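## Task

Carry the yellow tray onto the top of the two-door cabinet beside arm4, and keep the remaining three trays on the top of the two-door cabinet beside arm1. When finished, every tray's contents must still be standing inside that tray.

## Robot and tools

Robots: four identical i2rt Big YAM arms, arm1, arm2, arm3 and arm4. Each has six joints, a two-finger gripper and a wrist camera (arm1_cam_wrist to arm4_cam_wrist). Four fixed room cameras exist too: cam_arm1, cam_arm2, cam_arm3, cam_arm4. A hand reaches roughly 1.0 m from its joint1 axis. Feet in the scene frame (metres): arm1 x=-3.345 y=-0.219 z=+1.054; arm2 x=-0.664 y=+0.377 z=+0.935; arm3 x=+0.763 y=+2.496 z=+0.873; arm4 x=+0.752 y=-1.722 z=+0.886. Each foot faces its own +x; arm1 faces roughly scene -x, arm2 roughly +x, arm3 and arm4 are turned about 29 degrees left and right of +x respectively. arm1 and arm4 sit far apart, so a tray likely has to be handed along the line of arms.

Frame: one shared scene frame, origin on the floor, +z up, metres. The hand point lies between the finger pads, about 1 cm short of the tips; fingers point along the hand's +z, and open and close along its y. Orientations are quaternions written w, x, y, z.

Tool move: optional keys arm1, arm2, arm3, arm4 and cameras. Each arm key holds a separate object for that arm only; an arm left out keeps its previous command. Inside an arm's object:
- joints: absolute joint targets by name. joint1_rad -2.879 to 2.879 (yaw about the foot, positive counter-clockwise seen from above, 0 points along the foot's +x); joint2_rad 0 to 3.141 (shoulder, 0 is upper arm back and level, increasing lifts it up then forward); joint3_rad 0 to 3.019 (elbow, 0 folded, increasing opens); joint4_rad -1.692 to 1.57 (hand pitch, positive tips fingers up); joint5_rad -1.57 to 1.57 (hand sideways, positive to the arm's right); joint6_rad -2.094 to 2.094 (roll, positive clockwise viewed from behind). gripper_m 0 to 0.093 is the fingertip gap in metres, absolute.
- target: one list of 7 numbers [x, y, z, qw, qx, qy, qz], an absolute hand pose in the scene frame, metres, same form as the printed hand line. The hand follows a straight line from its current hand_target toward it. When target is given, joints may only carry gripper_m.
- speed: top path speed in m/s, 0.002 to 0.5, default 0.25; rotation capped at twice that in rad/s. Only allowed with target.
- min_time_s: 0.1 to 8 s, a floor on how long this arm's joint moves take; goes with joints.
All motions in one call begin together; all hand paths in one call finish together, paced by the slowest. A path is capped at 10 s and each call at 15 s. Paths do not avoid obstacles or other arms. Hands lag, drift and often end a centimetre or more off; near full stretch they can overshoot speed. Unknown keys make the call invalid; out-of-range values get it refused, and a refusal or a stop cancels the later move, wait and finished_scene calls in that same reply.
cameras: list of camera names or "all"; [] for none; omitted means all only for an empty move. An empty move returns the full state, images and the scene number.

Tool wait: seconds from 0 to 10, optional cameras. Sends nothing new.

Tool zoom_image: camera (one of the eight names) and region [x0, y0, x1, y1] in pixels of that camera's latest image, origin top-left, at most 504 by 504. Images are 672x504.

Tool finished_scene: scene is the current scene's number. It is final and opens the next task.

Reading results: the move line lists each commanded arm with done or its worst status (off_target, time_out, not_followed). Arms marked as last shown were not commanded and repeat old values. off_target: joint rested away from its target and may still push. time_out: joints keep nearby targets and go on pushing; send the reported positions to relieve them. joint command not followed or pose unreachable: the self/arm-collision check withheld the motion, and it may retry until new targets arrive. on_its_own lists uncommanded behaviour; held at there is a target, not a reading. hand_target is the pose at the current joint targets. Joint velocities are in rad/s (gripper m/s); within noise means still. Torques are in joint order, positive toward larger positions; numbers 3 and 4 wrap at ±28 N m. Gripper on a hard object reads up to about 0.005 m under its width (some read up to 0.002 m over); about 0.005 m under first-touch reading gives full force; shut on nothing reads 0.000 to 0.003. Open well above the reading to release. The picture listing names cameras in image order; frames may lag the state slightly.

Cautions: do not drop or fling trays, tip their contents, or push anything off the work area or to the floor. Avoid slamming into fixed or heavy things. Two arms pressing on each other, including one gripper closing on another arm's fingers during a handover, fails the scene; the clearance check can be late and lets grippers and wrist cameras collide. Arms keep pushing on contact, which heats motors: MOTOR HOT appears near 85 °C and at 100 °C the arm goes limp for 30 to 60 s (OVER-TEMPERATURE FAULT, keys then say limit_stop_at_motor_heat; resend targets). Loose objects may get small random nudges. The scene keeps running while you compose replies, holding the last command.

Each tool is called after "Request:" in YAML: its name, and indented under it one key for each argument.

## Session

Request:
move:

Scene clock: 0.00 s.
Joint torques (N m): no reading
Motor temperatures (°C): arm1=[31 27 31 29 29 34 29] | arm2=[34 30 27 32 28 28 29] | arm3=[30 33 30 30 28 32 30] | arm4=[32 27 31 29 27 29 28]
Heat: arm1: hottest joint6_rad 34 °C; arm2: hottest joint1_rad 34 °C; arm3: hottest joint2_rad 33 °C; arm4: hottest joint1_rad 32 °C.
Joint velocities: within noise
arm1.joint_positions: joint1_rad=-0.483 joint2_rad=+0.611 joint3_rad=+1.352 joint4_rad=-1.563 joint5_rad=-0.101 joint6_rad=-0.249 gripper_m=+0.09396
arm1.joint_status: not commanded
arm1.hand: x=-3.5359 y=-0.1519 z=+1.5343 quat_wxyz=(+0.071, -0.928, +0.057, +0.361) (m; scene frame)
arm1.hand_target: x=-3.5352 y=-0.1521 z=+1.5455 quat_wxyz=(+0.075, -0.923, +0.056, +0.373) (m; scene frame)
arm1.hand_status: not commanded
arm2.joint_positions: joint1_rad=+0.276 joint2_rad=+0.604 joint3_rad=+1.429 joint4_rad=-1.155 joint5_rad=+0.102 joint6_rad=-0.663 gripper_m=+0.09396
arm2.joint_status: not commanded
arm2.hand: x=-0.9121 y=+0.3504 z=+1.5341 quat_wxyz=(-0.179, +0.757, +0.306, -0.548) (m; scene frame)
arm2.hand_target: x=-0.9083 y=+0.3511 z=+1.5437 quat_wxyz=(-0.181, +0.752, +0.303, -0.557) (m; scene frame)
arm2.hand_status: not commanded
arm3.joint_positions: joint1_rad=-0.181 joint2_rad=+0.624 joint3_rad=+1.365 joint4_rad=-1.296 joint5_rad=+0.077 joint6_rad=-0.729 gripper_m=+0.09396
arm3.joint_status: not commanded
arm3.hand: x=+1.0043 y=+2.5663 z=+1.4050 quat_wxyz=(-0.466, +0.426, -0.765, +0.132) (m; scene frame)
arm3.hand_target: x=+1.0021 y=+2.5656 z=+1.4154 quat_wxyz=(-0.475, +0.422, -0.760, +0.134) (m; scene frame)
arm3.hand_status: not commanded
arm4.joint_positions: joint1_rad=-0.152 joint2_rad=+0.644 joint3_rad=+1.428 joint4_rad=-1.488 joint5_rad=-0.198 joint6_rad=-0.129 gripper_m=+0.09396
arm4.joint_status: not commanded
arm4.hand: x=+0.9420 y=-1.8320 z=+1.4093 quat_wxyz=(-0.419, -0.205, -0.881, +0.081) (m; scene frame)
arm4.hand_target: x=+0.9408 y=-1.8309 z=+1.4217 quat_wxyz=(-0.431, -0.202, -0.875, +0.087) (m; scene frame)
arm4.hand_status: not commanded
pictures: arm1_cam_wrist, arm2_cam_wrist, arm3_cam_wrist, arm4_cam_wrist, cam_arm1, cam_arm2, cam_arm3, cam_arm4

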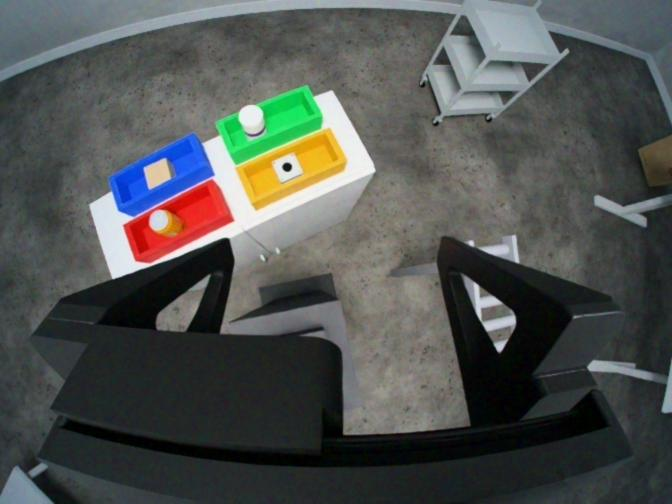

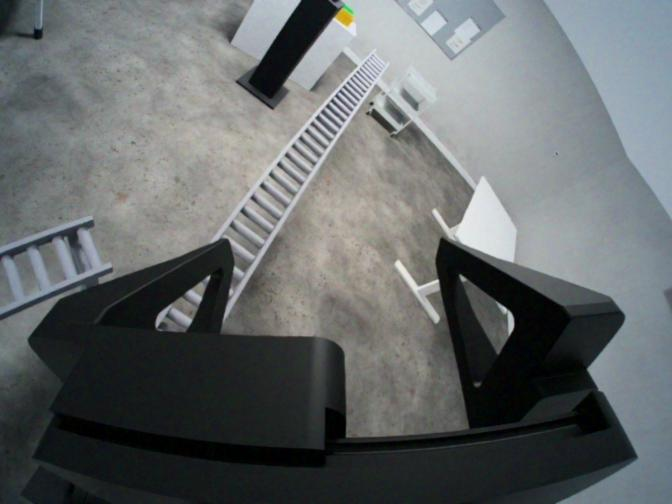

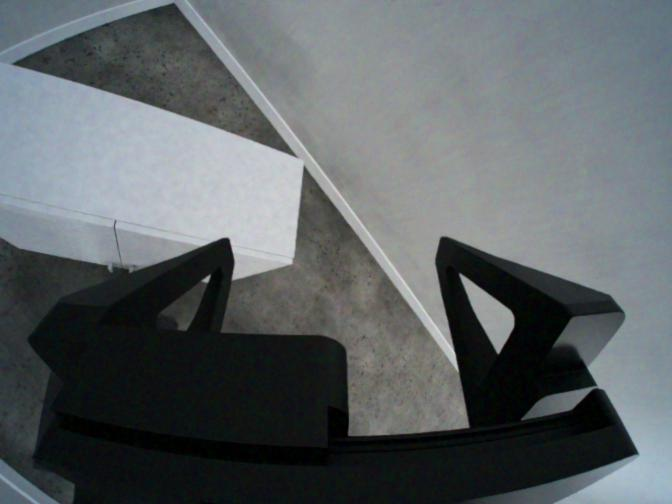

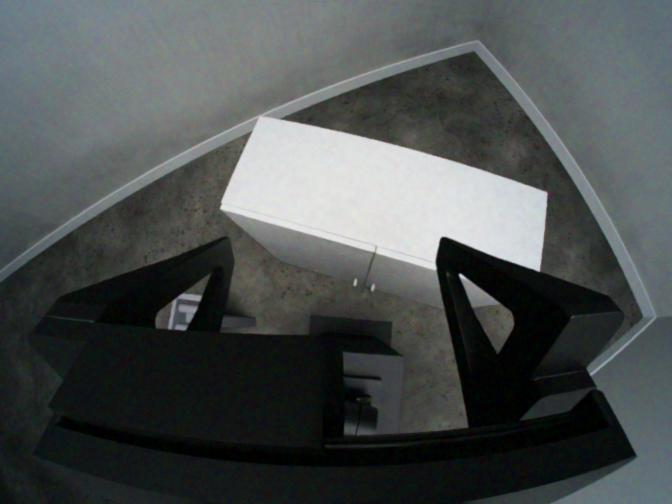

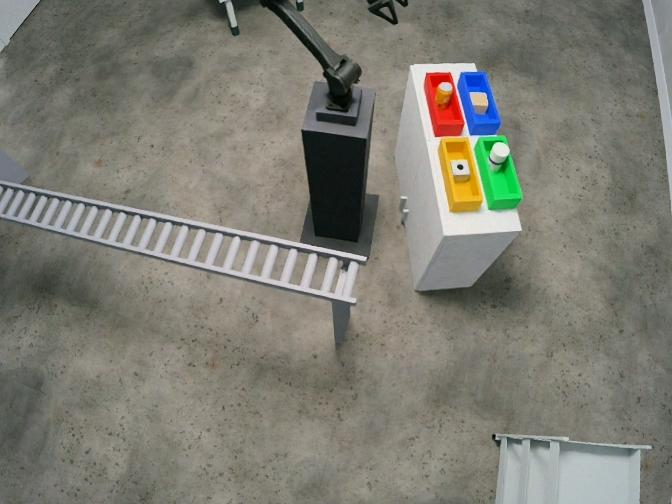

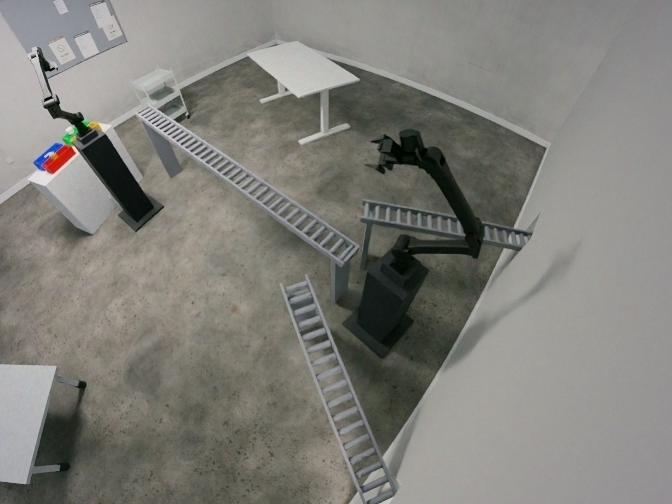

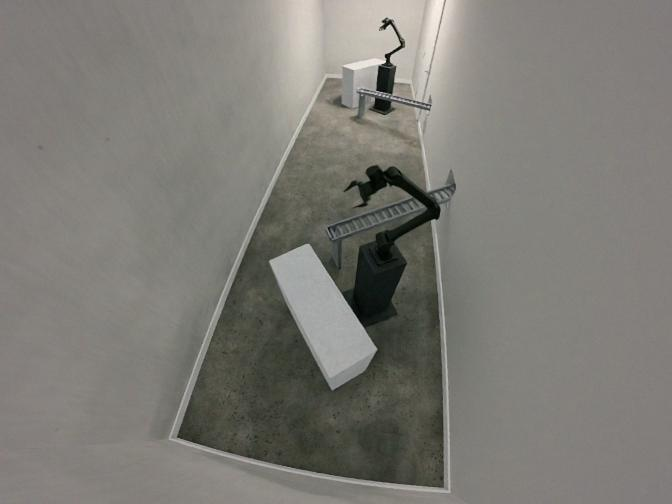

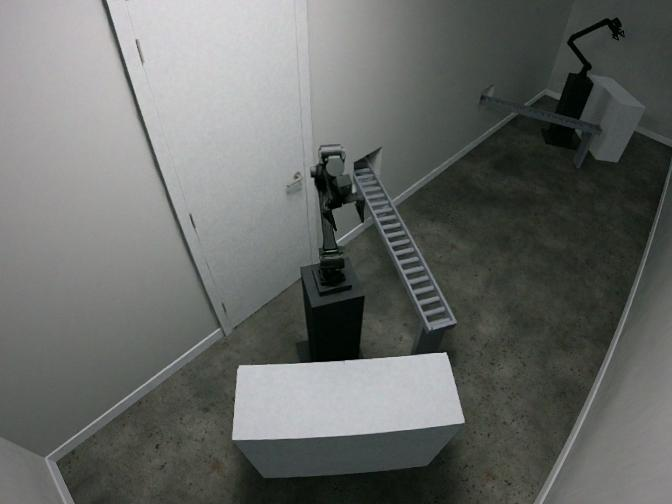

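Request:
move:
  arm1: {"target":[-3.78,-0.13,1.2,0,0.804,-0.595,0],"speed":0.3}
  arm2: {"target":[-1.02,0.15,1.35,0,1,0,0],"speed":0.3}
  cameras: ["arm1_cam_wrist","arm2_cam_wrist"]

Request:
zoom_image:
  camera: "arm1_cam_wrist"
  region: [150, 0, 500, 260]

Scene clock: 40.23 s.
Joint torques (N m): arm1=[-0.67 -10.75 12.52 0.57 -0.13 0.19] | arm2=[-1.61 -8.29 16.32 0.34 -0.16 0.05] | arm3=[0.5 1.55 8.81 2.03 -0.01 0.09] | arm4=[0.91 1.73 9.33 1.87 -0.14 -0.11]
Motor temperatures (°C): arm1=[31 28 34 29 28 33 29] | arm2=[34 30 34 32 28 28 28] | arm3=[30 33 35 30 28 32 30] | arm4=[31 27 38 29 27 29 28]
Heat: arm1: hottest joint3_rad 34 °C; arm2: hottest joint1_rad 34 °C; arm3: hottest joint3_rad 35 °C; arm4: hottest joint3_rad 38 °C.
move: arm1 off_target; arm2 off_target
Joint velocities: within noise
arm1.joint_positions: joint1_rad=-0.264 joint2_rad=+1.536 joint3_rad=+1.178 joint4_rad=-1.263 joint5_rad=+0.008 joint6_rad=+1.060 gripper_m=+0.09396
arm1.joint_status: not commanded
arm1.hand: x=-3.7588 y=-0.1363 z=+1.1840 quat_wxyz=(+0.012, -0.811, +0.585, -0.022) (m; scene frame)
arm1.hand_target: x=-3.7788 y=-0.1302 z=+1.2003 quat_wxyz=(+0.000, -0.804, +0.595, +0.000) (m; scene frame)
arm1.hand_status: off_target (0.027 m and 3.2 deg from the pose sent, 0.414 m and 77.4 deg at the start)
arm2.joint_positions: joint1_rad=+0.686 joint2_rad=+1.320 joint3_rad=+1.666 joint4_rad=-1.690 joint5_rad=+0.008 joint6_rad=+0.560 gripper_m=+0.09396
arm2.joint_status: not commanded
arm2.hand: x=-1.0101 y=+0.1508 z=+1.3326 quat_wxyz=(+0.057, +0.994, +0.013, -0.091) (m; scene frame)
arm2.hand_target: x=-1.0194 y=+0.1504 z=+1.3489 quat_wxyz=(+0.066, +0.992, +0.001, -0.103) (m; scene frame)
arm2.hand_status: off_target (0.020 m and 12.4 deg from the pose sent, 0.293 m and 81.6 deg at the start; a joint's target at an end of its range on 63 of 102 steps)
arm3, arm4: as last shown
pictures: arm1_cam_wrist, arm2_cam_wrist
camera_calibration:
arm1_cam_wrist: T_world_to_cam=[[0.944104, 0.323922, 0.0611732, 3.51922], [0.222403, -0.762869, 0.607098, 0.01811], [0.243319, -0.559558, -0.792269, 1.90174], [0, 0, 0, 1]] pos_world=[-3.78927, -0.0620008, 1.28042]
arm2_cam_wrist: T_world_to_cam=[[-0.0288404, 0.992885, -0.115533, -0.0236969], [0.908212, 0.0743054, 0.411862, 0.363361], [0.417517, -0.0930497, -0.903892, 1.76676], [0, 0, 0, 1]] pos_world=[-1.06834, 0.160925, 1.44456]

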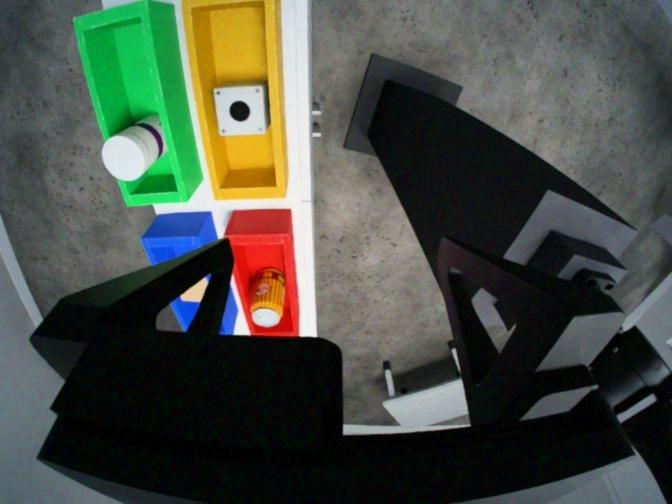

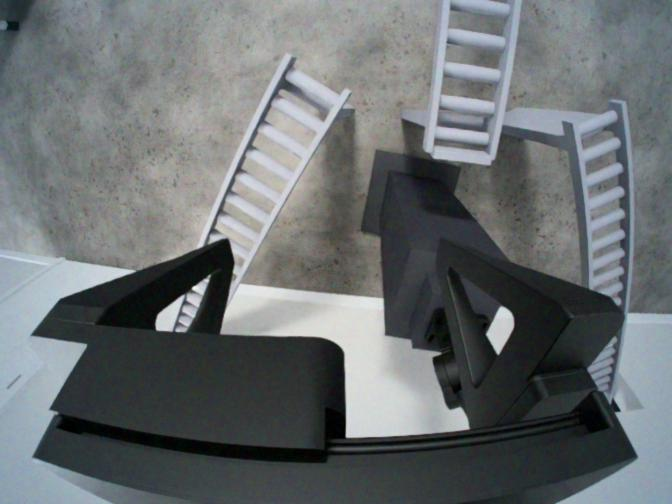

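Scaled by 1.440 from the camera's 672x504 image, which has a finer 960x720 frame.

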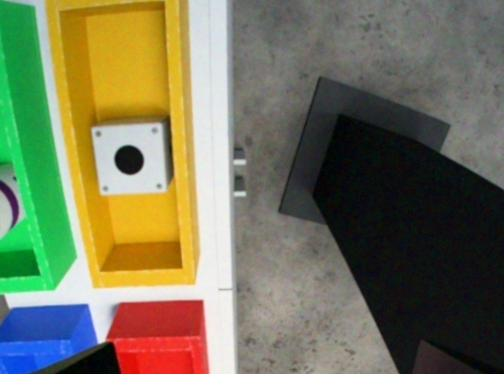

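Request:
move:
  arm1: {"target":[-3.835,-0.09,1.02,0,0.817,-0.576,0],"speed":0.3,"joints":{"gripper_m":0.05}}
  arm2: {"joints":{"joint1_rad":0.2,"joint4_rad":-1.6}}
  cameras: ["arm1_cam_wrist","arm2_cam_wrist"]

Scene clock: 71.23 s.
Joint torques (N m): arm1=[-0.67 -15.03 9.35 0.77 -0.1 -0.13] | arm2=[-1.2 -8.59 16.46 1.43 -0.08 0.05] | arm3=[0.56 1.55 8.85 2.06 0.01 0.08] | arm4=[1.03 1.85 9.36 1.94 -0.14 -0.12]
Motor temperatures (°C): arm1=[30 28 37 29 28 33 28] | arm2=[33 30 42 32 28 28 28] | arm3=[30 33 37 29 28 32 29] | arm4=[31 27 41 29 26 29 28]
Heat: arm1: hottest joint3_rad 37 °C; arm2: hottest joint3_rad 42 °C; arm3: hottest joint3_rad 37 °C; arm4: hottest joint3_rad 41 °C.
move: arm1 off_target; arm2 done
Joint velocities: within noise
arm1.joint_positions: joint1_rad=-0.321 joint2_rad=+1.923 joint3_rad=+1.178 joint4_rad=-0.871 joint5_rad=+0.008 joint6_rad=+0.991 gripper_m=+0.05007
arm1.joint_status: all done
arm1.hand: x=-3.8153 y=-0.0979 z=+1.0096 quat_wxyz=(+0.010, -0.814, +0.580, -0.021) (m; scene frame)
arm1.hand_target: x=-3.8343 y=-0.0902 z=+1.0204 quat_wxyz=(+0.000, -0.817, +0.576, +0.000) (m; scene frame)
arm1.hand_status: off_target (0.024 m and 2.8 deg from the pose sent, 0.187 m and 3.2 deg at the start)
arm2.joint_positions: joint1_rad=+0.206 joint2_rad=+1.320 joint3_rad=+1.666 joint4_rad=-1.610 joint5_rad=+0.006 joint6_rad=+0.562 gripper_m=+0.09396
arm2.joint_status: all done
arm2.hand: x=-1.0942 y=+0.3316 z=+1.3373 quat_wxyz=(+0.044, +0.964, -0.224, -0.140) (m; scene frame)
arm2.hand_target: x=-1.1069 y=+0.3324 z=+1.3559 quat_wxyz=(+0.054, +0.958, -0.230, -0.163) (m; scene frame)
arm2.hand_status: not commanded
arm3, arm4: as last shown
pictures: arm1_cam_wrist, arm2_cam_wrist
camera_calibration:
arm1_cam_wrist: T_world_to_cam=[[0.94047, 0.33512, 0.0566607, 3.56247], [0.233705, -0.758677, 0.608105, 0.208439], [0.246775, -0.558662, -0.791832, 1.81165], [0, 0, 0, 1]] pos_world=[-3.84618, -0.0236189, 1.10592]
arm2_cam_wrist: T_world_to_cam=[[0.423733, 0.892622, -0.153868, 0.374573], [0.869242, -0.352962, 0.346174, 0.611267], [0.254694, -0.280434, -0.925466, 1.73591], [0, 0, 0, 1]] pos_world=[-1.13218, 0.368211, 1.45256]

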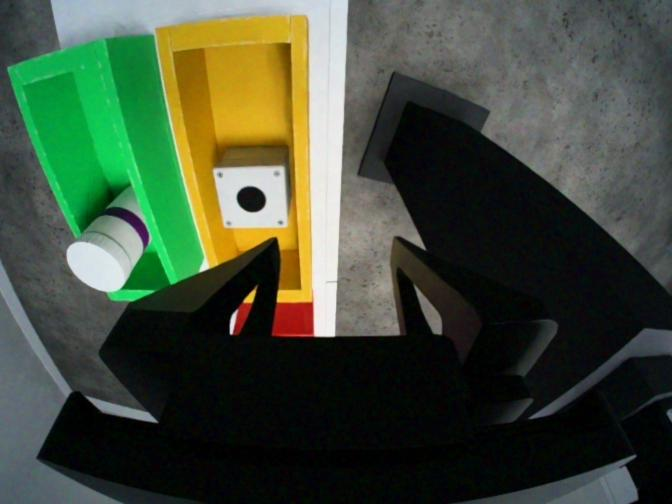

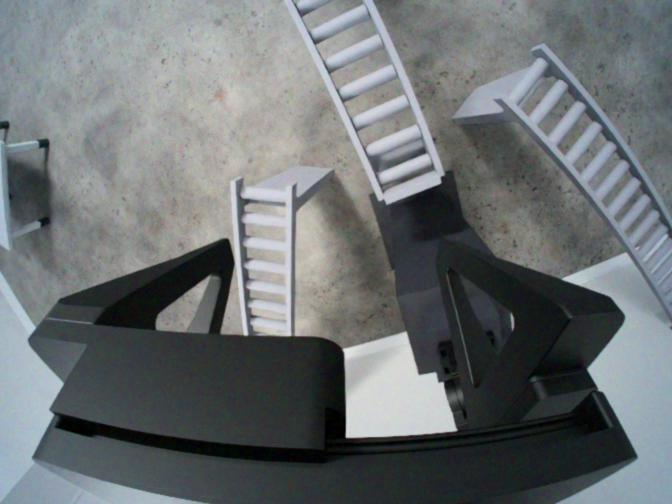

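Request:
move:
  arm1: {"target":[-3.856,-0.076,0.915,0,0.808,-0.589,0],"speed":0.25,"joints":{"gripper_m":0.06}}
  cameras: ["arm1_cam_wrist"]

Request:
zoom_image:
  camera: "arm1_cam_wrist"
  region: [130, 0, 500, 300]

Scene clock: 89.93 s.
Joint torques (N m): arm1=[-0.62 -16.67 8.21 0.75 -0.11 -0.02] | arm2=[-1.14 -8.59 16.46 1.43 -0.08 0.05] | arm3=[0.62 1.44 8.85 2.03 0 0.09] | arm4=[0.5 0.91 9.18 1.68 -0.16 -0.13]
Motor temperatures (°C): arm1=[30 29 37 28 28 33 28] | arm2=[33 30 45 32 28 28 28] | arm3=[30 32 37 29 27 31 29] | arm4=[31 27 42 29 26 29 28]
Heat: arm1: hottest joint3_rad 37 °C; arm2: hottest joint3_rad 45 °C; arm3: hottest joint3_rad 37 °C; arm4: hottest joint3_rad 42 °C.
move: arm1 off_target
Joint velocities: within noise
arm1.joint_positions: joint1_rad=-0.338 joint2_rad=+2.162 joint3_rad=+1.238 joint4_rad=-0.687 joint5_rad=+0.008 joint6_rad=+0.990 gripper_m=+0.05993
arm1.joint_status: all done
arm1.hand: x=-3.8361 y=-0.0841 z=+0.9083 quat_wxyz=(+0.009, -0.809, +0.587, -0.019) (m; scene frame)
arm1.hand_target: x=-3.8555 y=-0.0761 z=+0.9157 quat_wxyz=(+0.000, -0.808, +0.589, +0.000) (m; scene frame)
arm1.hand_status: off_target (0.022 m and 2.4 deg from the pose sent, 0.105 m and 2.9 deg at the start)
arm2, arm3, arm4: as last shown
pictures: arm1_cam_wrist
camera_calibration:
arm1_cam_wrist: T_world_to_cam=[[0.946238, 0.319214, 0.052314, 3.60802], [0.224012, -0.763333, 0.605921, 0.249795], [0.233352, -0.561627, -0.793802, 1.69429], [0, 0, 0, 1]] pos_world=[-3.86537, -0.00949478, 1.00483]

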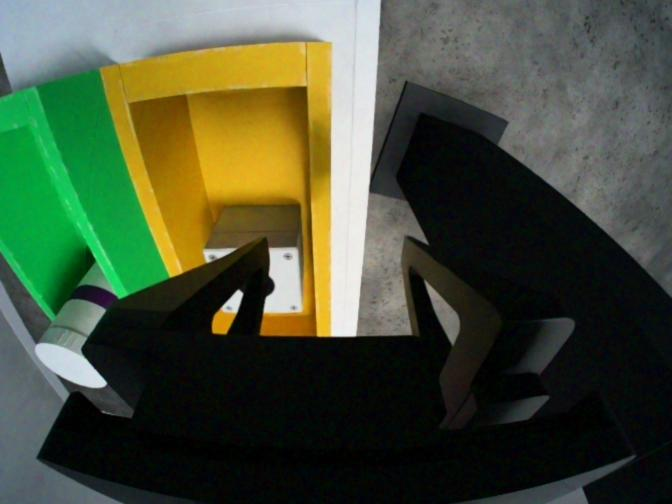

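Scaled by 1.362 from the camera's 672x504 image, which has a finer 960x720 frame.

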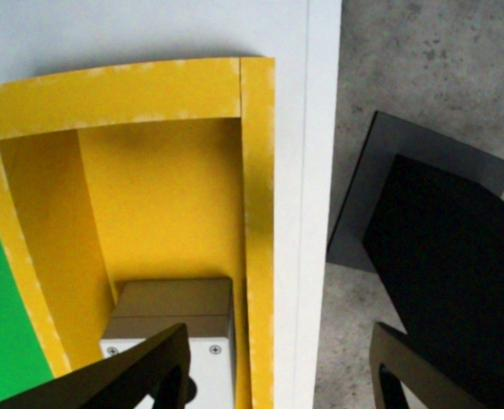

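Request:
move:
  arm1: {"target":[-3.865,-0.064,0.852,0,0.808,-0.589,0],"speed":0.12}
  cameras: ["arm1_cam_wrist"]

Scene clock: 105.03 s.
Joint torques (N m): arm1=[-0.67 -17.14 7.53 0.77 -0.11 -0.19] | arm2=[-1.2 -8.53 16.49 1.42 -0.09 0.05] | arm3=[0.38 1.44 8.83 2.03 0 0.09] | arm4=[1.32 2.14 9.31 2.04 -0.12 -0.08]
Motor temperatures (°C): arm1=[30 30 37 28 28 32 28] | arm2=[33 30 47 32 28 28 28] | arm3=[30 32 38 29 27 31 29] | arm4=[31 27 42 29 26 28 28]
Heat: arm1: hottest joint3_rad 37 °C; arm2: hottest joint3_rad 47 °C; arm3: hottest joint3_rad 38 °C; arm4: hottest joint3_rad 42 °C.
move: arm1 off_target
Joint velocities: within noise
arm1.joint_positions: joint1_rad=-0.356 joint2_rad=+2.308 joint3_rad=+1.305 joint4_rad=-0.601 joint5_rad=+0.008 joint6_rad=+0.988 gripper_m=+0.05993
arm1.joint_status: not commanded
arm1.hand: x=-3.8473 y=-0.0721 z=+0.8489 quat_wxyz=(+0.007, -0.805, +0.593, -0.016) (m; scene frame)
arm1.hand_target: x=-3.8645 y=-0.0641 z=+0.8525 quat_wxyz=(+0.000, -0.808, +0.589, +0.000) (m; scene frame)
arm1.hand_status: off_target (0.020 m and 2.1 deg from the pose sent, 0.066 m and 2.4 deg at the start)
arm2, arm3, arm4: as last shown
pictures: arm1_cam_wrist
camera_calibration:
arm1_cam_wrist: T_world_to_cam=[[0.951087, 0.305335, 0.0469424, 3.64009], [0.216636, -0.767546, 0.603277, 0.270923], [0.220232, -0.563599, -0.796149, 1.60793], [0, 0, 0, 1]] pos_world=[-3.87485, 0.0027263, 0.945836]

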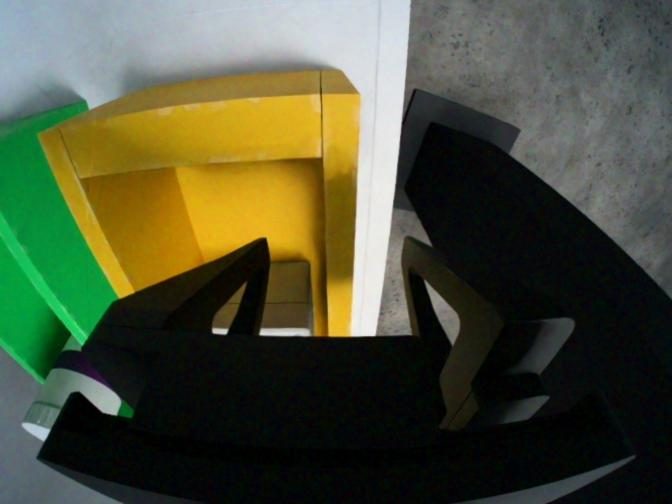

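Request:
move:
  arm1: {"target":[-3.868,-0.052,0.836,0,0.808,-0.589,0],"speed":0.1}
  cameras: ["arm1_cam_wrist"]

Request:
move:
  arm1: {"joints":{"gripper_m":0.0}}
  cameras: ["arm1_cam_wrist"]

Scene clock: 116.27 s.
Joint torques (N m): arm1=[-0.62 -17.14 7.54 0.77 -0.11 -0.18] | arm2=[-1.14 -8.53 16.44 1.43 -0.09 0.04] | arm3=[0.5 1.61 8.81 2.02 0 0.09] | arm4=[1.03 1.9 9.33 2 -0.13 -0.13]
Motor temperatures (°C): arm1=[30 31 37 28 28 32 28] | arm2=[33 30 48 32 28 28 27] | arm3=[30 32 38 29 27 31 29] | arm4=[31 27 43 29 26 28 28]
Heat: arm1: hottest joint3_rad 37 °C; arm2: hottest joint3_rad 48 °C; arm3: hottest joint3_rad 38 °C; arm4: hottest joint3_rad 43 °C.
move: arm1 off_target
Joint velocities: within noise
arm1.joint_positions: joint1_rad=-0.377 joint2_rad=+2.348 joint3_rad=+1.337 joint4_rad=-0.590 joint5_rad=+0.008 joint6_rad=+0.969 gripper_m=+0.05993
arm1.joint_status: not commanded
arm1.hand: x=-3.8511 y=-0.0594 z=+0.8351 quat_wxyz=(+0.007, -0.804, +0.594, -0.015) (m; scene frame)
arm1.hand_target: x=-3.8675 y=-0.0520 z=+0.8365 quat_wxyz=(+0.000, -0.808, +0.589, +0.000) (m; scene frame)
arm1.hand_status: off_target (0.018 m and 2.0 deg from the pose sent, 0.032 m and 2.1 deg at the start)
arm2, arm3, arm4: as last shown
pictures: arm1_cam_wrist
camera_calibration:
arm1_cam_wrist: T_world_to_cam=[[0.951816, 0.303507, 0.043927, 3.64566], [0.217157, -0.768185, 0.602275, 0.292616], [0.216539, -0.563715, -0.79708, 1.59146], [0, 0, 0, 1]] pos_world=[-3.87816, 0.0154292, 0.932141]

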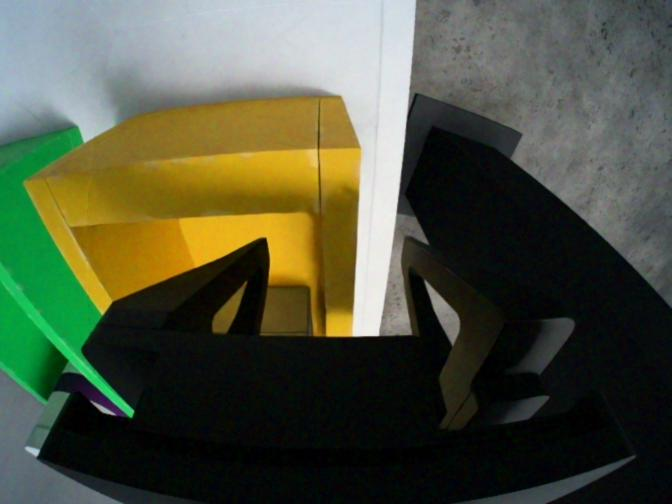

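Scene clock: 117.00 s.
Joint torques (N m): arm1=[-0.5 -17.14 7.21 0.7 0.06 -0.08] | arm2=[-1.14 -8.59 16.44 1.43 -0.08 0.05] | arm3=[0.5 1.67 8.81 2.04 -0.01 0.08] | arm4=[1.49 1.96 9.36 1.8 -0.13 -0.16]
Motor temperatures (°C): arm1=[30 31 37 28 28 32 28] | arm2=[33 30 48 32 28 28 27] | arm3=[30 32 38 29 27 31 29] | arm4=[31 27 43 29 26 28 28]
Heat: arm1: hottest joint3_rad 37 °C; arm2: hottest joint3_rad 48 °C; arm3: hottest joint3_rad 38 °C; arm4: hottest joint3_rad 43 °C.
move: arm1 off_target
Joint velocities: within noise
arm1.joint_positions: joint1_rad=-0.377 joint2_rad=+2.347 joint3_rad=+1.342 joint4_rad=-0.588 joint5_rad=+0.004 joint6_rad=+0.959 gripper_m=+0.01083
arm1.joint_status: gripper_m off_target (ended at +0.01085, target +0.00000)
arm1.hand: x=-3.8546 y=-0.0587 z=+0.8363 quat_wxyz=(+0.003, -0.807, +0.590, -0.012) (m; scene frame)
arm1.hand_target: x=-3.8674 y=-0.0520 z=+0.8365 quat_wxyz=(+0.000, -0.808, +0.589, +0.000) (m; scene frame)
arm1.hand_status: not commanded
arm2, arm3, arm4: as last shown
pictures: arm1_cam_wrist
camera_calibration:
arm1_cam_wrist: T_world_to_cam=[[0.949388, 0.312137, 0.0350976, 3.64724], [0.229257, -0.764977, 0.601874, 0.340422], [0.214716, -0.563366, -0.79782, 1.58714], [0, 0, 0, 1]] pos_world=[-3.88147, 0.0161154, 0.933351]

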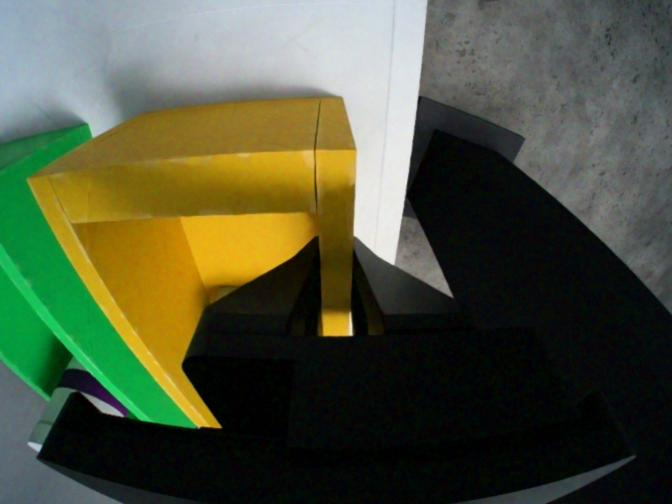

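Request:
move:
  arm1: {"target":[-3.867,-0.052,0.96,0,0.808,-0.589,0],"speed":0.12}
  cameras: ["arm1_cam_wrist","cam_arm1"]

Request:
zoom_image:
  camera: "cam_arm1"
  region: [280, 40, 540, 320]

Scene clock: 124.97 s.
Joint torques (N m): arm1=[-0.56 -21.66 6.48 0.13 -0.2 -0.06] | arm2=[-1.14 -8.53 16.46 1.43 -0.08 0.05] | arm3=[0.62 1.61 8.81 2.02 0 0.08] | arm4=[1.08 1.26 9.36 1.74 -0.09 -0.07]
Motor temperatures (°C): arm1=[30 31 36 28 28 32 29] | arm2=[33 30 49 32 28 28 27] | arm3=[30 32 38 29 27 31 29] | arm4=[31 27 43 29 26 28 28]
Heat: arm1: hottest joint3_rad 36 °C; arm2: hottest joint3_rad 49 °C; arm3: hottest joint3_rad 38 °C; arm4: hottest joint3_rad 43 °C.
move: arm1 off_target
Joint velocities: within noise
arm1.joint_positions: joint1_rad=-0.376 joint2_rad=+2.156 joint3_rad=+1.328 joint4_rad=-0.786 joint5_rad=+0.010 joint6_rad=+0.958 gripper_m=+0.01080
arm1.joint_status: not commanded
arm1.hand: x=-3.8553 y=-0.0577 z=+0.9331 quat_wxyz=(+0.009, -0.808, +0.589, -0.020) (m; scene frame)
arm1.hand_target: x=-3.8667 y=-0.0522 z=+0.9595 quat_wxyz=(+0.000, -0.808, +0.589, +0.000) (m; scene frame)
arm1.hand_status: off_target (0.030 m and 2.6 deg from the pose sent, 0.124 m and 1.4 deg at the start)
arm2, arm3, arm4: as last shown
pictures: arm1_cam_wrist, cam_arm1
camera_calibration:
arm1_cam_wrist: T_world_to_cam=[[0.947639, 0.314558, 0.0550726, 3.61899], [0.218422, -0.764256, 0.606799, 0.236816], [0.232963, -0.562997, -0.792945, 1.73092], [0, 0, 0, 1]] pos_world=[-3.88446, 0.0171117, 1.02952]

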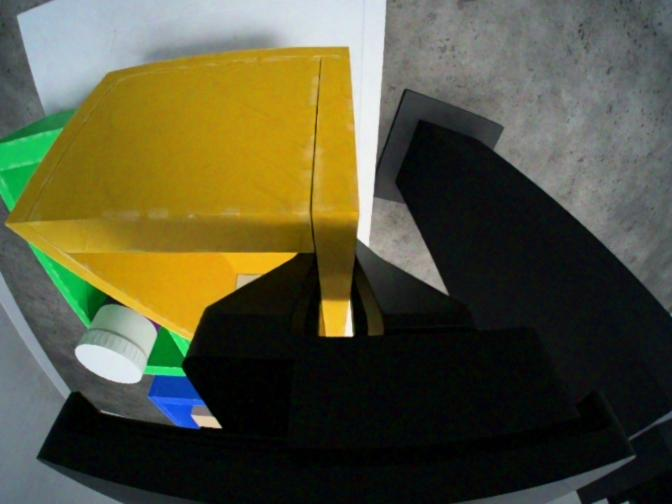

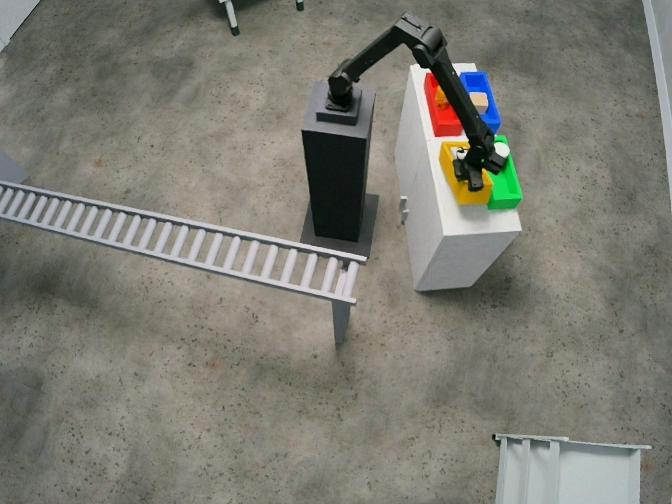

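Scaled by 1.800 from the camera's 672x504 image, which has a finer 960x720 frame.

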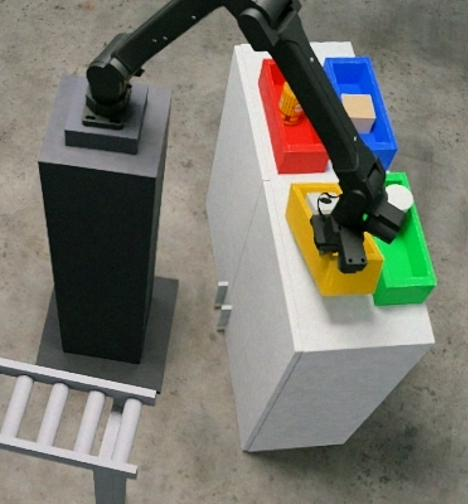

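Request:
move:
  arm1: {"target":[-3.867,-0.052,0.845,0,0.808,-0.589,0],"speed":0.12}

Request:
move:
  arm1: {"joints":{"gripper_m":0.04}}
  cameras: ["arm1_cam_wrist"]

Scene clock: 131.67 s.
Joint torques (N m): arm1=[-0.03 -17.55 7.57 0.65 0.27 -0.03] | arm2=[-1.08 -8.59 16.46 1.43 -0.08 0.05] | arm3=[0.56 1.55 8.8 2 0.01 0.09] | arm4=[0.44 1.49 9.35 1.83 -0.16 -0.16]
Motor temperatures (°C): arm1=[30 31 36 28 28 32 29] | arm2=[33 30 49 32 28 28 27] | arm3=[30 32 38 29 27 31 29] | arm4=[31 27 43 29 26 28 28]
Heat: arm1: hottest joint3_rad 36 °C; arm2: hottest joint3_rad 49 °C; arm3: hottest joint3_rad 38 °C; arm4: hottest joint3_rad 43 °C.
move: arm1 off_target
Joint velocities: within noise
arm1.joint_positions: joint1_rad=-0.383 joint2_rad=+2.332 joint3_rad=+1.328 joint4_rad=-0.598 joint5_rad=-0.002 joint6_rad=+0.955 gripper_m=+0.01080
arm1.joint_status: not commanded
arm1.hand: x=-3.8491 y=-0.0580 z=+0.8413 quat_wxyz=(+0.002, -0.806, +0.591, -0.017) (m; scene frame)
arm1.hand_target: x=-3.8667 y=-0.0520 z=+0.8456 quat_wxyz=(+0.000, -0.808, +0.589, +0.000) (m; scene frame)
arm1.hand_status: off_target (0.019 m and 2.0 deg from the pose sent, 0.089 m and 2.6 deg at the start)
arm2: as last shown
arm3.joint_positions: joint1_rad=-0.181 joint2_rad=+0.624 joint3_rad=+1.365 joint4_rad=-1.296 joint5_rad=+0.077 joint6_rad=-0.729 gripper_m=+0.09396
arm3.joint_status: not commanded
arm3.hand: x=+1.0043 y=+2.5663 z=+1.4050 quat_wxyz=(-0.466, +0.426, -0.765, +0.132) (m; scene frame)
arm3.hand_target: x=+1.0021 y=+2.5656 z=+1.4154 quat_wxyz=(-0.475, +0.422, -0.760, +0.134) (m; scene frame)
arm3.hand_status: not commanded
arm4.joint_positions: joint1_rad=-0.152 joint2_rad=+0.644 joint3_rad=+1.428 joint4_rad=-1.488 joint5_rad=-0.198 joint6_rad=-0.129 gripper_m=+0.09396
arm4.joint_status: not commanded
arm4.hand: x=+0.9420 y=-1.8320 z=+1.4093 quat_wxyz=(-0.419, -0.205, -0.881, +0.081) (m; scene frame)
arm4.hand_target: x=+0.9408 y=-1.8309 z=+1.4217 quat_wxyz=(-0.431, -0.202, -0.875, +0.087) (m; scene frame)
arm4.hand_status: not commanded
pictures: none

Scene clock: 132.30 s.
Joint torques (N m): arm1=[-0.09 -17.49 7.57 0.65 0.12 -0.03] | arm2=[-1.14 -8.59 16.47 1.43 -0.09 0.05] | arm3=[0.56 1.55 8.8 2.03 0 0.08] | arm4=[0.91 1.26 9.43 1.81 -0.15 -0.11]
Motor temperatures (°C): arm1=[30 31 36 28 28 32 29] | arm2=[33 30 49 32 28 28 27] | arm3=[30 32 38 29 27 31 29] | arm4=[31 27 43 29 26 28 28]
Heat: arm1: hottest joint3_rad 36 °C; arm2: hottest joint3_rad 49 °C; arm3: hottest joint3_rad 38 °C; arm4: hottest joint3_rad 43 °C.
move: arm1 done
Joint velocities: within noise
arm1.joint_positions: joint1_rad=-0.383 joint2_rad=+2.332 joint3_rad=+1.328 joint4_rad=-0.598 joint5_rad=+0.001 joint6_rad=+0.955 gripper_m=+0.03987
arm1.joint_status: all done
arm1.hand: x=-3.8489 y=-0.0575 z=+0.8413 quat_wxyz=(+0.003, -0.806, +0.591, -0.016) (m; scene frame)
arm1.hand_target: x=-3.8667 y=-0.0521 z=+0.8456 quat_wxyz=(+0.000, -0.808, +0.589, +0.000) (m; scene frame)
arm1.hand_status: not commanded
arm2, arm3, arm4: as last shown
pictures: arm1_cam_wrist
camera_calibration:
arm1_cam_wrist: T_world_to_cam=[[0.949701, 0.310489, 0.0408019, 3.63766], [0.223148, -0.762375, 0.607445, 0.309062], [0.219712, -0.567786, -0.793313, 1.60579], [0, 0, 0, 1]] pos_world=[-3.87646, 0.0179142, 0.937734]

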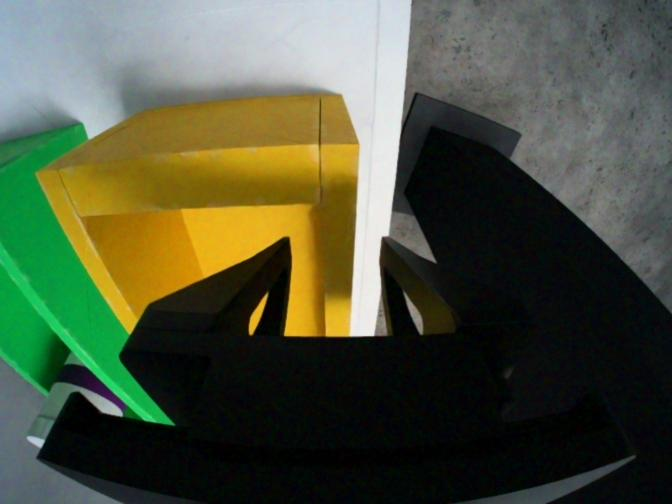

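Request:
move:
  arm1: {"target":[-3.853,-0.095,0.95,0,0.808,-0.589,0],"speed":0.2}
  cameras: ["arm1_cam_wrist"]

Scene clock: 139.17 s.
Joint torques (N m): arm1=[0.38 -17.85 5.55 0.27 0.11 0.19] | arm2=[-1.14 -8.59 16.46 1.43 -0.08 0.05] | arm3=[0.44 1.61 8.84 2.07 0 0.09] | arm4=[1.08 1.32 9.48 1.95 -0.1 -0.16]
Motor temperatures (°C): arm1=[30 31 36 28 28 32 29] | arm2=[33 30 50 32 28 28 27] | arm3=[30 32 38 29 27 31 29] | arm4=[31 27 43 29 26 28 28]
Heat: arm1: hottest joint3_rad 36 °C; arm2: hottest joint3_rad 50 °C; arm3: hottest joint3_rad 38 °C; arm4: hottest joint3_rad 43 °C.
move: arm1 done
Joint velocities: within noise
arm1.joint_positions: joint1_rad=-0.313 joint2_rad=+2.096 joint3_rad=+1.251 joint4_rad=-0.727 joint5_rad=+0.002 joint6_rad=+1.005 gripper_m=+0.03995
arm1.joint_status: not commanded
arm1.hand: x=-3.8538 y=-0.0943 z=+0.9444 quat_wxyz=(-0.001, -0.812, +0.583, -0.001) (m; scene frame)
arm1.hand_target: x=-3.8531 y=-0.0950 z=+0.9500 quat_wxyz=(+0.000, -0.808, +0.589, +0.000) (m; scene frame)
arm1.hand_status: done (0.006 m and 0.9 deg from the pose sent, 0.115 m and 1.9 deg at the start)
arm2.joint_positions: joint1_rad=+0.206 joint2_rad=+1.320 joint3_rad=+1.666 joint4_rad=-1.610 joint5_rad=+0.006 joint6_rad=+0.562 gripper_m=+0.09396
arm2.joint_status: not commanded
arm2.hand: x=-1.0942 y=+0.3316 z=+1.3373 quat_wxyz=(+0.044, +0.964, -0.224, -0.140) (m; scene frame)
arm2.hand_target: x=-1.1069 y=+0.3324 z=+1.3559 quat_wxyz=(+0.054, +0.958, -0.230, -0.163) (m; scene frame)
arm2.hand_status: not commanded
arm3, arm4: as last shown
pictures: arm1_cam_wrist
camera_calibration:
arm1_cam_wrist: T_world_to_cam=[[0.94414, 0.329177, 0.0155912, 3.65355], [0.256367, -0.763388, 0.592886, 0.361], [0.207067, -0.55577, -0.805135, 1.63138], [0, 0, 0, 1]] pos_world=[-3.87981, -0.0204064, 1.04249]

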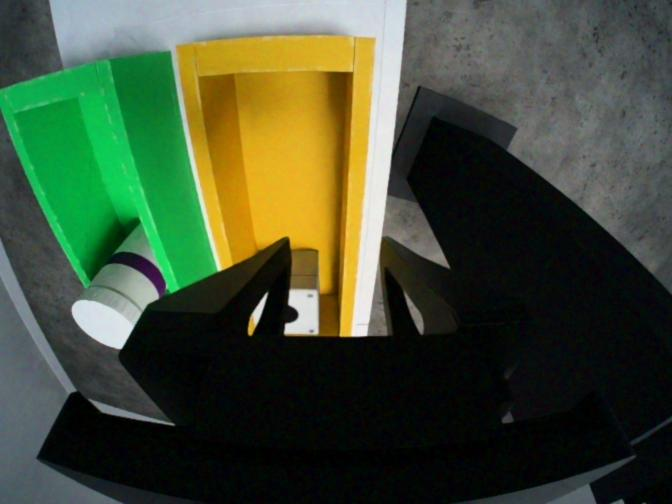

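Request:
move:
  arm1: {"target":[-3.834,-0.127,0.895,0,0.808,-0.589,0],"speed":0.2,"joints":{"gripper_m":0.045}}
  cameras: ["arm1_cam_wrist"]

Scene clock: 147.37 s.
Joint torques (N m): arm1=[-0.03 -15.79 4.93 0.83 0.1 0.18] | arm2=[-1.2 -8.53 16.43 1.43 -0.08 0.05] | arm3=[0.56 1.55 8.83 2.02 -0.01 0.09] | arm4=[1.08 1.55 9.31 1.99 -0.1 -0.12]
Motor temperatures (°C): arm1=[30 31 35 28 28 32 28] | arm2=[33 30 50 32 28 28 27] | arm3=[30 32 38 29 27 31 29] | arm4=[31 27 43 29 26 28 28]
Heat: arm1: hottest joint3_rad 35 °C; arm2: hottest joint3_rad 50 °C; arm3: hottest joint3_rad 38 °C; arm4: hottest joint3_rad 43 °C.
move: arm1 done
Joint velocities: within noise
arm1.joint_positions: joint1_rad=-0.259 joint2_rad=+2.153 joint3_rad=+1.168 joint4_rad=-0.590 joint5_rad=+0.002 joint6_rad=+1.058 gripper_m=+0.04493
arm1.joint_status: all done
arm1.hand: x=-3.8332 y=-0.1270 z=+0.8973 quat_wxyz=(+0.000, -0.813, +0.583, -0.003) (m; scene frame)
arm1.hand_target: x=-3.8341 y=-0.1270 z=+0.8951 quat_wxyz=(+0.000, -0.808, +0.589, +0.000) (m; scene frame)
arm1.hand_status: done (0.002 m and 1.0 deg from the pose sent, 0.062 m and 0.9 deg at the start)
arm2, arm3, arm4: as last shown
pictures: arm1_cam_wrist
camera_calibration:
arm1_cam_wrist: T_world_to_cam=[[0.943812, 0.329959, 0.0186172, 3.64174], [0.255046, -0.763041, 0.593902, 0.352754], [0.210169, -0.555784, -0.804322, 1.58218], [0, 0, 0, 1]] pos_world=[-3.85961, -0.0531077, 0.995282]

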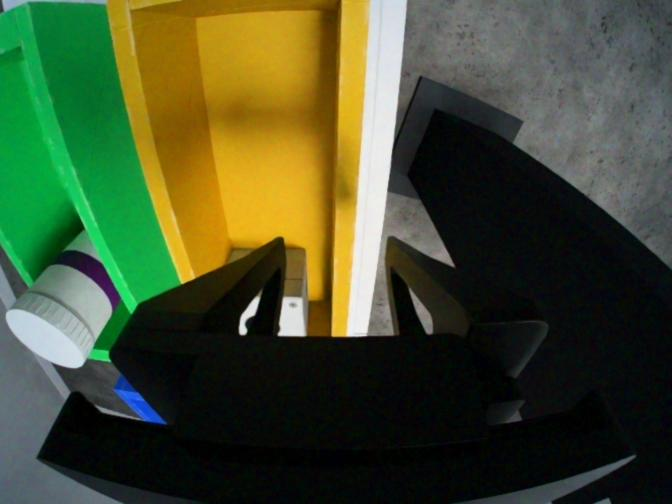

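Request:
move:
  arm1: {"target":[-3.830,-0.126,0.833,0,0.808,-0.589,0],"speed":0.12}
  cameras: ["arm1_cam_wrist"]

Request:
move:
  arm1: {"joints":{"gripper_m":0.0}}

Request:
move:
  arm1: {"target":[-3.830,-0.126,1.06,0,0.808,-0.589,0],"speed":0.12}
  cameras: ["arm1_cam_wrist","cam_arm1"]

Request:
zoom_image:
  camera: "cam_arm1"
  region: [280, 40, 540, 320]

Scene clock: 155.90 s.
Joint torques (N m): arm1=[-0.44 -16.03 5.46 0.84 0.11 0.15] | arm2=[-1.14 -8.47 16.46 1.4 -0.09 0.05] | arm3=[0.56 1.67 8.84 2.06 0 0.09] | arm4=[0.62 1.14 9.29 1.8 -0.14 -0.07]
Motor temperatures (°C): arm1=[30 31 35 28 28 32 28] | arm2=[33 30 51 32 28 28 27] | arm3=[30 32 39 29 27 31 29] | arm4=[31 27 44 29 26 28 28]
Heat: arm1: hottest joint3_rad 35 °C; arm2: hottest joint3_rad 51 °C; arm3: hottest joint3_rad 39 °C; arm4: hottest joint3_rad 44 °C.
move: arm1 off_target
Joint velocities: within noise
arm1.joint_positions: joint1_rad=-0.259 joint2_rad=+2.290 joint3_rad=+1.168 joint4_rad=-0.471 joint5_rad=+0.002 joint6_rad=+1.059 gripper_m=+0.04493
arm1.joint_status: not commanded
arm1.hand: x=-3.8189 y=-0.1301 z=+0.8324 quat_wxyz=(+0.004, -0.813, +0.583, -0.011) (m; scene frame)
arm1.hand_target: x=-3.8299 y=-0.1260 z=+0.8333 quat_wxyz=(+0.000, -0.808, +0.589, +0.000) (m; scene frame)
arm1.hand_status: off_target (0.012 m and 1.6 deg from the pose sent, 0.064 m and 1.0 deg at the start)
arm2, arm3, arm4: as last shown
pictures: arm1_cam_wrist
camera_calibration:
arm1_cam_wrist: T_world_to_cam=[[0.943416, 0.329776, 0.034847, 3.61542], [0.243838, -0.761081, 0.601081, 0.336855], [0.224743, -0.558572, -0.798428, 1.57562], [0, 0, 0, 1]] pos_world=[-3.8471, -0.0558098, 0.929553]

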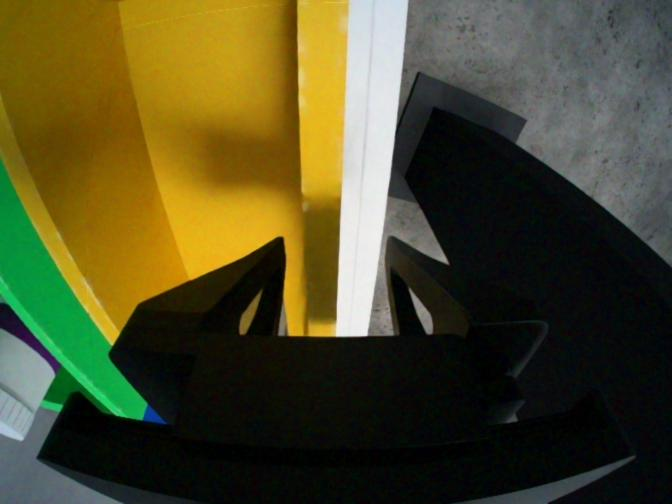

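Scene clock: 156.53 s.
Joint torques (N m): arm1=[-0.44 -16.09 5.37 0.61 0.24 0.1] | arm2=[-1.2 -8.59 16.47 1.42 -0.09 0.05] | arm3=[0.44 1.55 8.79 2.04 0 0.08] | arm4=[0.91 1.55 9.26 1.73 -0.12 -0.13]
Motor temperatures (°C): arm1=[30 31 35 28 28 32 28] | arm2=[33 30 51 32 28 28 27] | arm3=[30 32 39 29 27 31 29] | arm4=[31 27 44 29 26 28 28]
Heat: arm1: hottest joint3_rad 35 °C; arm2: hottest joint3_rad 51 °C; arm3: hottest joint3_rad 39 °C; arm4: hottest joint3_rad 44 °C.
move: arm1 off_target
Joint velocities: within noise
arm1.joint_positions: joint1_rad=-0.259 joint2_rad=+2.290 joint3_rad=+1.169 joint4_rad=-0.464 joint5_rad=-0.002 joint6_rad=+1.063 gripper_m=+0.01073
arm1.joint_status: gripper_m off_target (ended at +0.01076, target +0.00000)
arm1.hand: x=-3.8213 y=-0.1303 z=+0.8326 quat_wxyz=(+0.000, -0.811, +0.584, -0.009) (m; scene frame)
arm1.hand_target: x=-3.8298 y=-0.1261 z=+0.8332 quat_wxyz=(+0.000, -0.808, +0.589, +0.000) (m; scene frame)
arm1.hand_status: not commanded
arm2, arm3, arm4: as last shown
pictures: none

Scene clock: 159.20 s.
Joint torques (N m): arm1=[-0.26 -18.55 10.78 0.02 -0.36 0.11] | arm2=[-1.14 -8.47 16.47 1.42 -0.09 0.05] | arm3=[0.67 1.61 8.83 2.06 -0.01 0.09] | arm4=[0.79 1.38 9.33 1.62 -0.14 -0.09]
Motor temperatures (°C): arm1=[30 31 35 28 28 32 28] | arm2=[33 30 51 32 28 28 27] | arm3=[30 32 39 29 27 31 29] | arm4=[31 27 44 29 26 28 28]
Heat: arm1: hottest joint3_rad 35 °C; arm2: hottest joint3_rad 51 °C; arm3: hottest joint3_rad 39 °C; arm4: hottest joint3_rad 44 °C.
move: arm1 off_target
Joint velocities: within noise
arm1.joint_positions: joint1_rad=-0.259 joint2_rad=+1.874 joint3_rad=+1.143 joint4_rad=-0.929 joint5_rad=+0.014 joint6_rad=+1.064 gripper_m=+0.01073
arm1.joint_status: not commanded
arm1.hand: x=-3.7982 y=-0.1307 z=+1.0234 quat_wxyz=(+0.023, -0.810, +0.584, -0.039) (m; scene frame)
arm1.hand_target: x=-3.8281 y=-0.1263 z=+1.0603 quat_wxyz=(+0.000, -0.808, +0.589, +0.000) (m; scene frame)
arm1.hand_status: off_target (0.049 m and 5.3 deg from the pose sent, 0.228 m and 1.2 deg at the start)
arm2, arm3, arm4: as last shown
pictures: arm1_cam_wrist, cam_arm1
camera_calibration:
arm1_cam_wrist: T_world_to_cam=[[0.940384, 0.325351, 0.0991231, 3.51161], [0.198446, -0.761552, 0.616974, 0.0276958], [0.276221, -0.560522, -0.780716, 1.90021], [0, 0, 0, 1]] pos_world=[-3.83264, -0.0563041, 1.11836]

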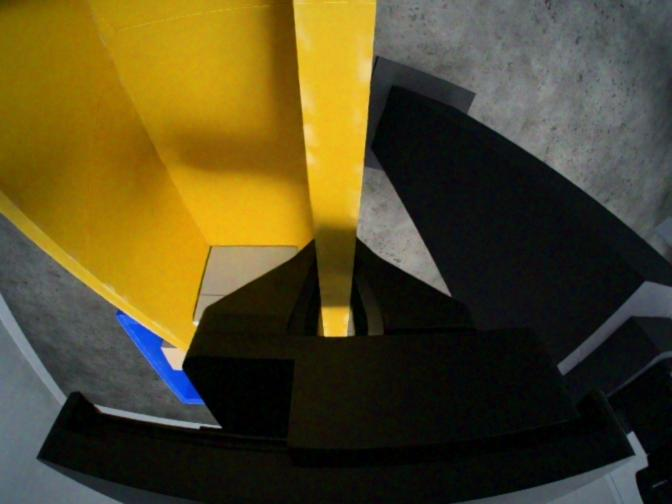

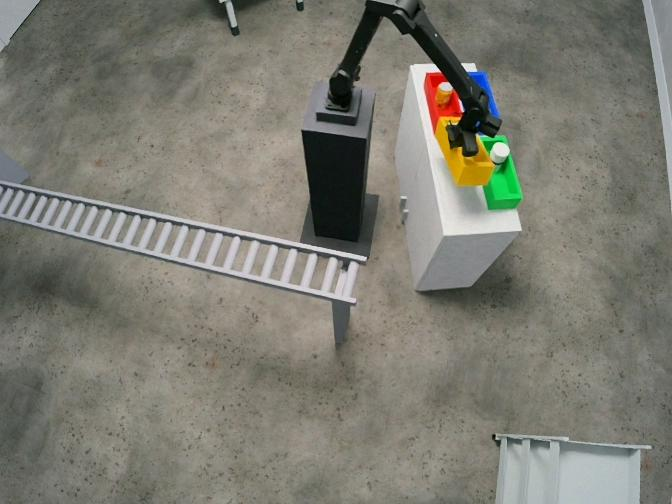

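Scaled by 1.800 from the camera's 672x504 image, which has a finer 960x720 frame.

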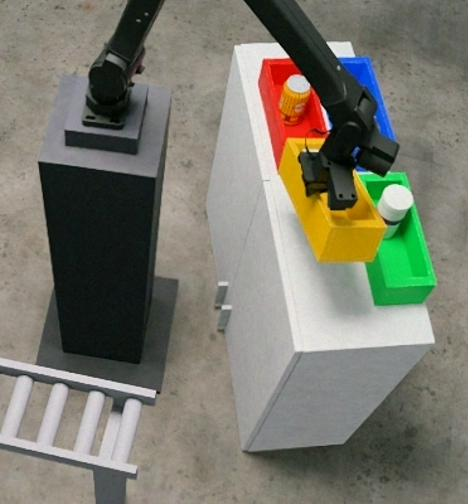

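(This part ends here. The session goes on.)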